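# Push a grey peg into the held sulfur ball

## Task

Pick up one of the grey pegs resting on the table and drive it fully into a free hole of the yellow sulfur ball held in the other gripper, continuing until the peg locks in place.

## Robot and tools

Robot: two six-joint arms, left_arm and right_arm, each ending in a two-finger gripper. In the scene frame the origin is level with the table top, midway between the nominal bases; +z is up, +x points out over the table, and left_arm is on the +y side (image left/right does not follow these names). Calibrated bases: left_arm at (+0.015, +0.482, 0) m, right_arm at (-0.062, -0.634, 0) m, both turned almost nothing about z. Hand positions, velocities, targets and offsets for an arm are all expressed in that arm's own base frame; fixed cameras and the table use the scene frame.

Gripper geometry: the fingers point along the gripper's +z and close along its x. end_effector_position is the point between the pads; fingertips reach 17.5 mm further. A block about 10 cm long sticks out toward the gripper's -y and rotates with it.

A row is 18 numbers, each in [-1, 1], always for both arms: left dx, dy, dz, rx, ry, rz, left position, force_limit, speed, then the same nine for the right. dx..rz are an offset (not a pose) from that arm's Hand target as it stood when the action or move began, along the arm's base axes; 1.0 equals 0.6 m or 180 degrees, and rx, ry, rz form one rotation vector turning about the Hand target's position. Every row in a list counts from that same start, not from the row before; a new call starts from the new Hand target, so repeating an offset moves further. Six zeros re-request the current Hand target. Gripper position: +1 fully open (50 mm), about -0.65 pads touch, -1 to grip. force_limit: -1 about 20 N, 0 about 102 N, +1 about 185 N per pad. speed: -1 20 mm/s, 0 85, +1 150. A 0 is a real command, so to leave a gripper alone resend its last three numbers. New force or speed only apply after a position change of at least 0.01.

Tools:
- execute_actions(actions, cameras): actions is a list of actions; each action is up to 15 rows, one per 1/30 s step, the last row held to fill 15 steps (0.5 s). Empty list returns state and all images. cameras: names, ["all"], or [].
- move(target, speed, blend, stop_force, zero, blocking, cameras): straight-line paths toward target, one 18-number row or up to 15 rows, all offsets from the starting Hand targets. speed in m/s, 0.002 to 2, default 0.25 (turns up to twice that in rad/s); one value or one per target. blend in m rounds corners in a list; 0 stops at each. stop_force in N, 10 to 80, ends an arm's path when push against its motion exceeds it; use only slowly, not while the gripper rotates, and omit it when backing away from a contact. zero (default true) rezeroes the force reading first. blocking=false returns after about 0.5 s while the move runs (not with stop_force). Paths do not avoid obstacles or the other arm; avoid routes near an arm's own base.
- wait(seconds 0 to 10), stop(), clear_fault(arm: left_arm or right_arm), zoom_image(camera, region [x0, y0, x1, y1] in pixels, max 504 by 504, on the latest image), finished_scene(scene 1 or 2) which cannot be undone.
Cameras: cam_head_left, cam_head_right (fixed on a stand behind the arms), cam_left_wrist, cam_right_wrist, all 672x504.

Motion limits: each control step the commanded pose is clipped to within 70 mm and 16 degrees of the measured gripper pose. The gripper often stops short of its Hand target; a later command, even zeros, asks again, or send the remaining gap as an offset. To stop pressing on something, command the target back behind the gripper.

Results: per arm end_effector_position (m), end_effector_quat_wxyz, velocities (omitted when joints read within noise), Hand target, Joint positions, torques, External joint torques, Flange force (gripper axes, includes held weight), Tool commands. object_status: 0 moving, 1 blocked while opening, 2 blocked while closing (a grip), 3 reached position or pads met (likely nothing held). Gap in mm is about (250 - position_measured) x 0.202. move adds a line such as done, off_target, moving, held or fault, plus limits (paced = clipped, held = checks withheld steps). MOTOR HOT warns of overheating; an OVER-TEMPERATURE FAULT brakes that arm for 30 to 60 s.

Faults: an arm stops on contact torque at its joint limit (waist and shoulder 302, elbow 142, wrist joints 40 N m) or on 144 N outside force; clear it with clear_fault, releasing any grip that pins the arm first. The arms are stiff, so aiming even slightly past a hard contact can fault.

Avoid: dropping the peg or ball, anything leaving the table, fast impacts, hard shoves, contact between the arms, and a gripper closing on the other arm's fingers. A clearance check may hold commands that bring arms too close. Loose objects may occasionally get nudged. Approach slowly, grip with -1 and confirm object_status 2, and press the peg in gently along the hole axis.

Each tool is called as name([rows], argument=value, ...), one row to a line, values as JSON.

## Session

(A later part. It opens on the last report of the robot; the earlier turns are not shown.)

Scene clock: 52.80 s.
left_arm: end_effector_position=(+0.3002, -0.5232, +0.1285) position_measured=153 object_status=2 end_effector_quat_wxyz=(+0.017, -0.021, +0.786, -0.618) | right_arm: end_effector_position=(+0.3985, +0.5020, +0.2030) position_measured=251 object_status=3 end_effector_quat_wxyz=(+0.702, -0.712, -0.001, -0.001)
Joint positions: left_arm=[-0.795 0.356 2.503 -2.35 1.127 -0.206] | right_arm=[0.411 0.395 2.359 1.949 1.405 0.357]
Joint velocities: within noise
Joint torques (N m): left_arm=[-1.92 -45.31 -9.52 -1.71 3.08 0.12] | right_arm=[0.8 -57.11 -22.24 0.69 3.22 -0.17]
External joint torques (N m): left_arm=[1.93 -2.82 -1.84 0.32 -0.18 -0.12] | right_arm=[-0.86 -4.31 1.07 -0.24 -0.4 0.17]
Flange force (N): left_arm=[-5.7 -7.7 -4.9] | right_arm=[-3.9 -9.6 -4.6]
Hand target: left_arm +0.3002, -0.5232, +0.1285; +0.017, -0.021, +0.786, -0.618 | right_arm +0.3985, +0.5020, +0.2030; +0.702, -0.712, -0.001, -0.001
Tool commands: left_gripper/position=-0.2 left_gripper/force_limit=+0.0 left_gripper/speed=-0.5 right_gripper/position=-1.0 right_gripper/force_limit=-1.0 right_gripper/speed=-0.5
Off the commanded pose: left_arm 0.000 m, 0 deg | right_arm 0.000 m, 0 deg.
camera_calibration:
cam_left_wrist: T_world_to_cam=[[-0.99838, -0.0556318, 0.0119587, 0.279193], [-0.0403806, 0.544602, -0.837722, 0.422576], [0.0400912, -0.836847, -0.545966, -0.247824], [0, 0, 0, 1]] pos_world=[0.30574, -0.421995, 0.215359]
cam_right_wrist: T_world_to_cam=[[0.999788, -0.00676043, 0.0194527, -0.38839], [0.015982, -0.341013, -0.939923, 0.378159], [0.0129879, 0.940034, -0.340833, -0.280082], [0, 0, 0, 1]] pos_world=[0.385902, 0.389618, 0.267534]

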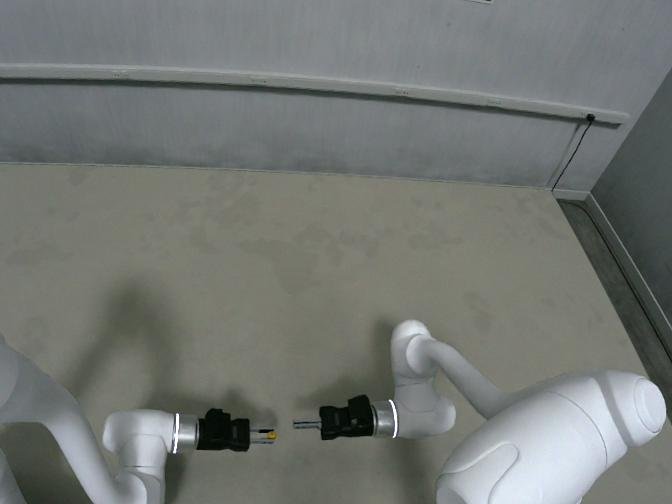

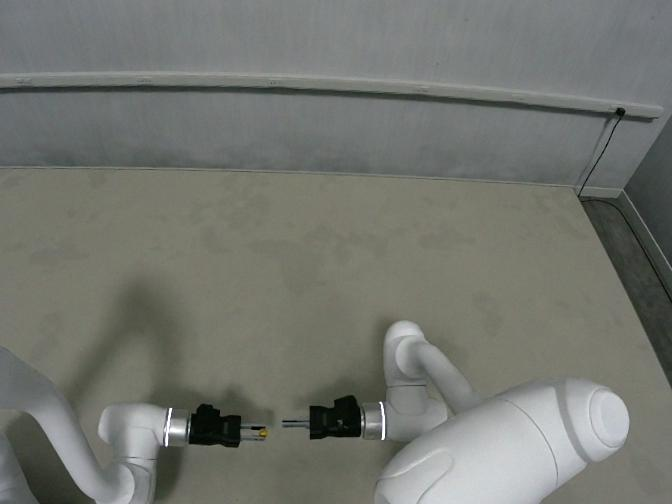

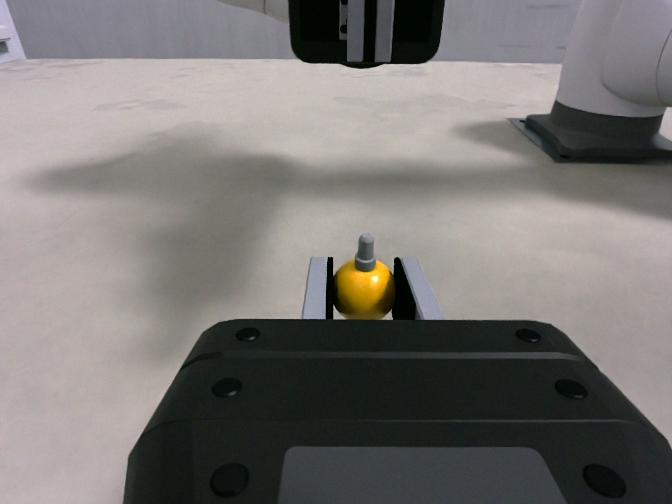

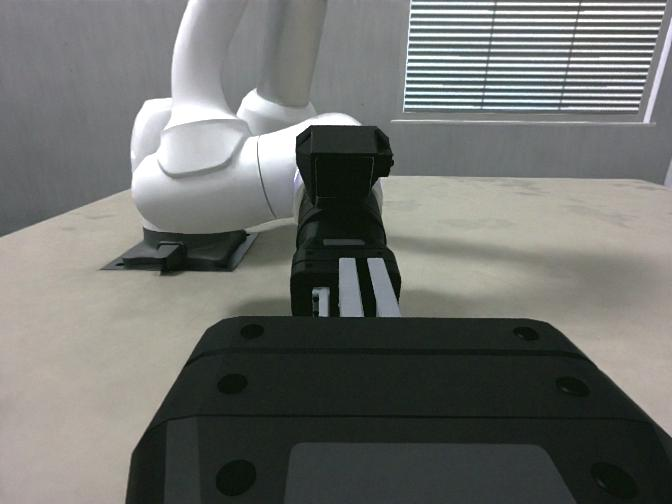

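move(target=[0,0,0,0,0,0,-0.2,0,-0.5,0,-0.02,-0.1717,0,0,0,-1,-1,-0.5], cameras=["cam_right_wrist","cam_left_wrist"])

zoom_image(camera="cam_right_wrist", region=[290, 180, 400, 290])

zoom_image(camera="cam_left_wrist", region=[330, 220, 400, 290])

Scene clock: 54.37 s.
left_arm: end_effector_position=(+0.3002, -0.5232, +0.1285) position_measured=153 object_status=2 end_effector_quat_wxyz=(+0.017, -0.021, +0.786, -0.618) | right_arm: end_effector_position=(+0.3985, +0.4900, +0.1000) position_measured=251 object_status=3 end_effector_quat_wxyz=(+0.702, -0.712, -0.001, -0.001)
Joint positions: left_arm=[-0.795 0.356 2.503 -2.35 1.127 -0.206] | right_arm=[0.387 0.62 2.371 1.951 1.499 0.138]
Joint torques (N m): left_arm=[-1.73 -44.94 -9.65 -1.67 3.06 0.12] | right_arm=[0.26 -69.09 -12.71 0.46 3.43 -0.16]
External joint torques (N m): left_arm=[1.74 -3.16 -1.68 0.28 -0.16 -0.12] | right_arm=[-0.35 -3.9 1.14 -0.27 -0.43 0.16]
Flange force (N): left_arm=[-4.8 -8.5 -5.1] | right_arm=[-2.2 -9.8 -2.7]
Hand target: left_arm +0.3002, -0.5232, +0.1285; +0.017, -0.021, +0.786, -0.618 | right_arm +0.3985, +0.4900, +0.1000; +0.702, -0.712, -0.001, -0.001
Off the commanded pose: left_arm 0.000 m, 0 deg | right_arm 0.000 m, 0 deg.
move: done
camera_calibration:
cam_left_wrist: T_world_to_cam=[[-0.99838, -0.0556318, 0.0119587, 0.279193], [-0.0403806, 0.544602, -0.837722, 0.422576], [0.0400912, -0.836847, -0.545966, -0.247824], [0, 0, 0, 1]] pos_world=[0.30574, -0.421995, 0.215359]
cam_right_wrist: T_world_to_cam=[[0.999788, -0.00676043, 0.0194527, -0.386469], [0.015982, -0.341013, -0.939923, 0.277349], [0.0129879, 0.940034, -0.340833, -0.303873], [0, 0, 0, 1]] pos_world=[0.385902, 0.377618, 0.164634]
Images, in order (width x height): cam_left_wrist 672x504, cam_right_wrist 672x504.

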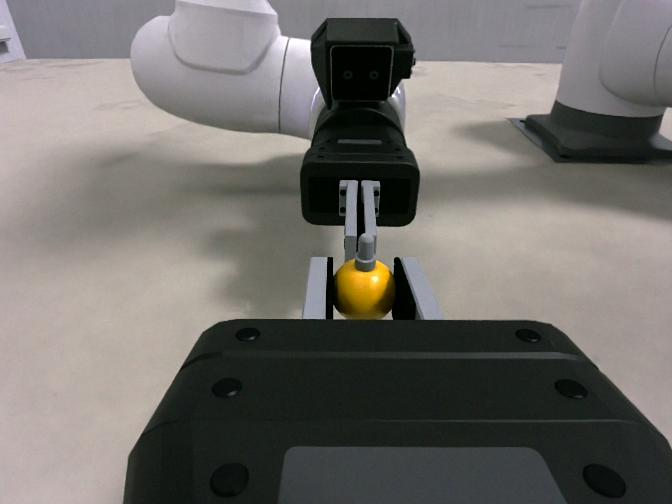

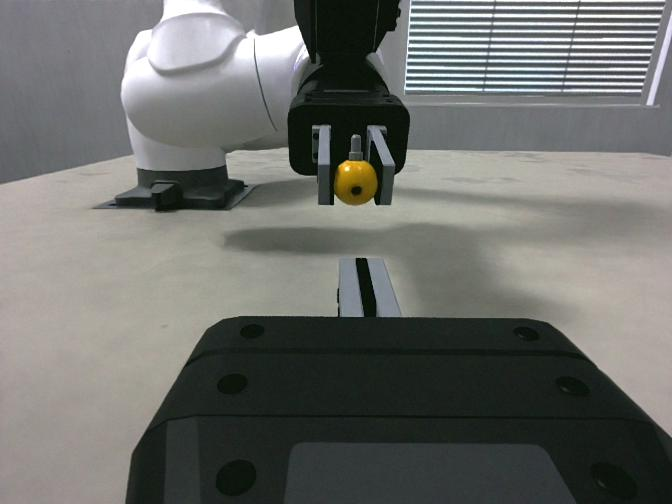

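Scaled by 4.582 from the camera's 672x504 image, which has a finer 960x720 frame.

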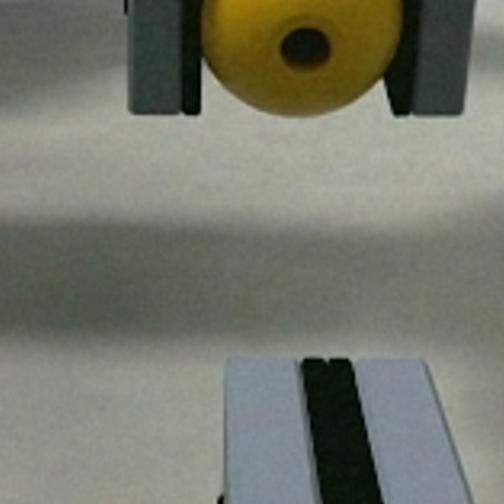

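Scaled by 7.200 from the camera's 672x504 image, which has a finer 960x720 frame.

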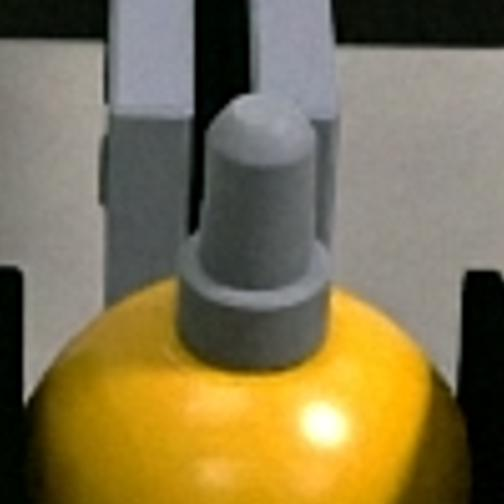

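zoom_image(camera="cam_right_wrist", region=[320, 125, 390, 195])

Scaled by 7.200 from the camera's 672x504 image, which has a finer 960x720 frame.

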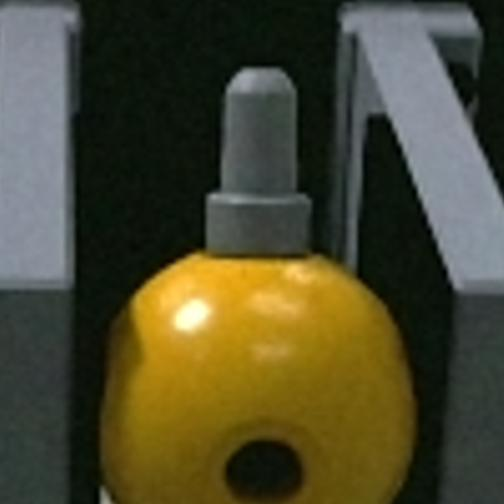

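finished_scene(scene=2)

The scene is finished: the task was done.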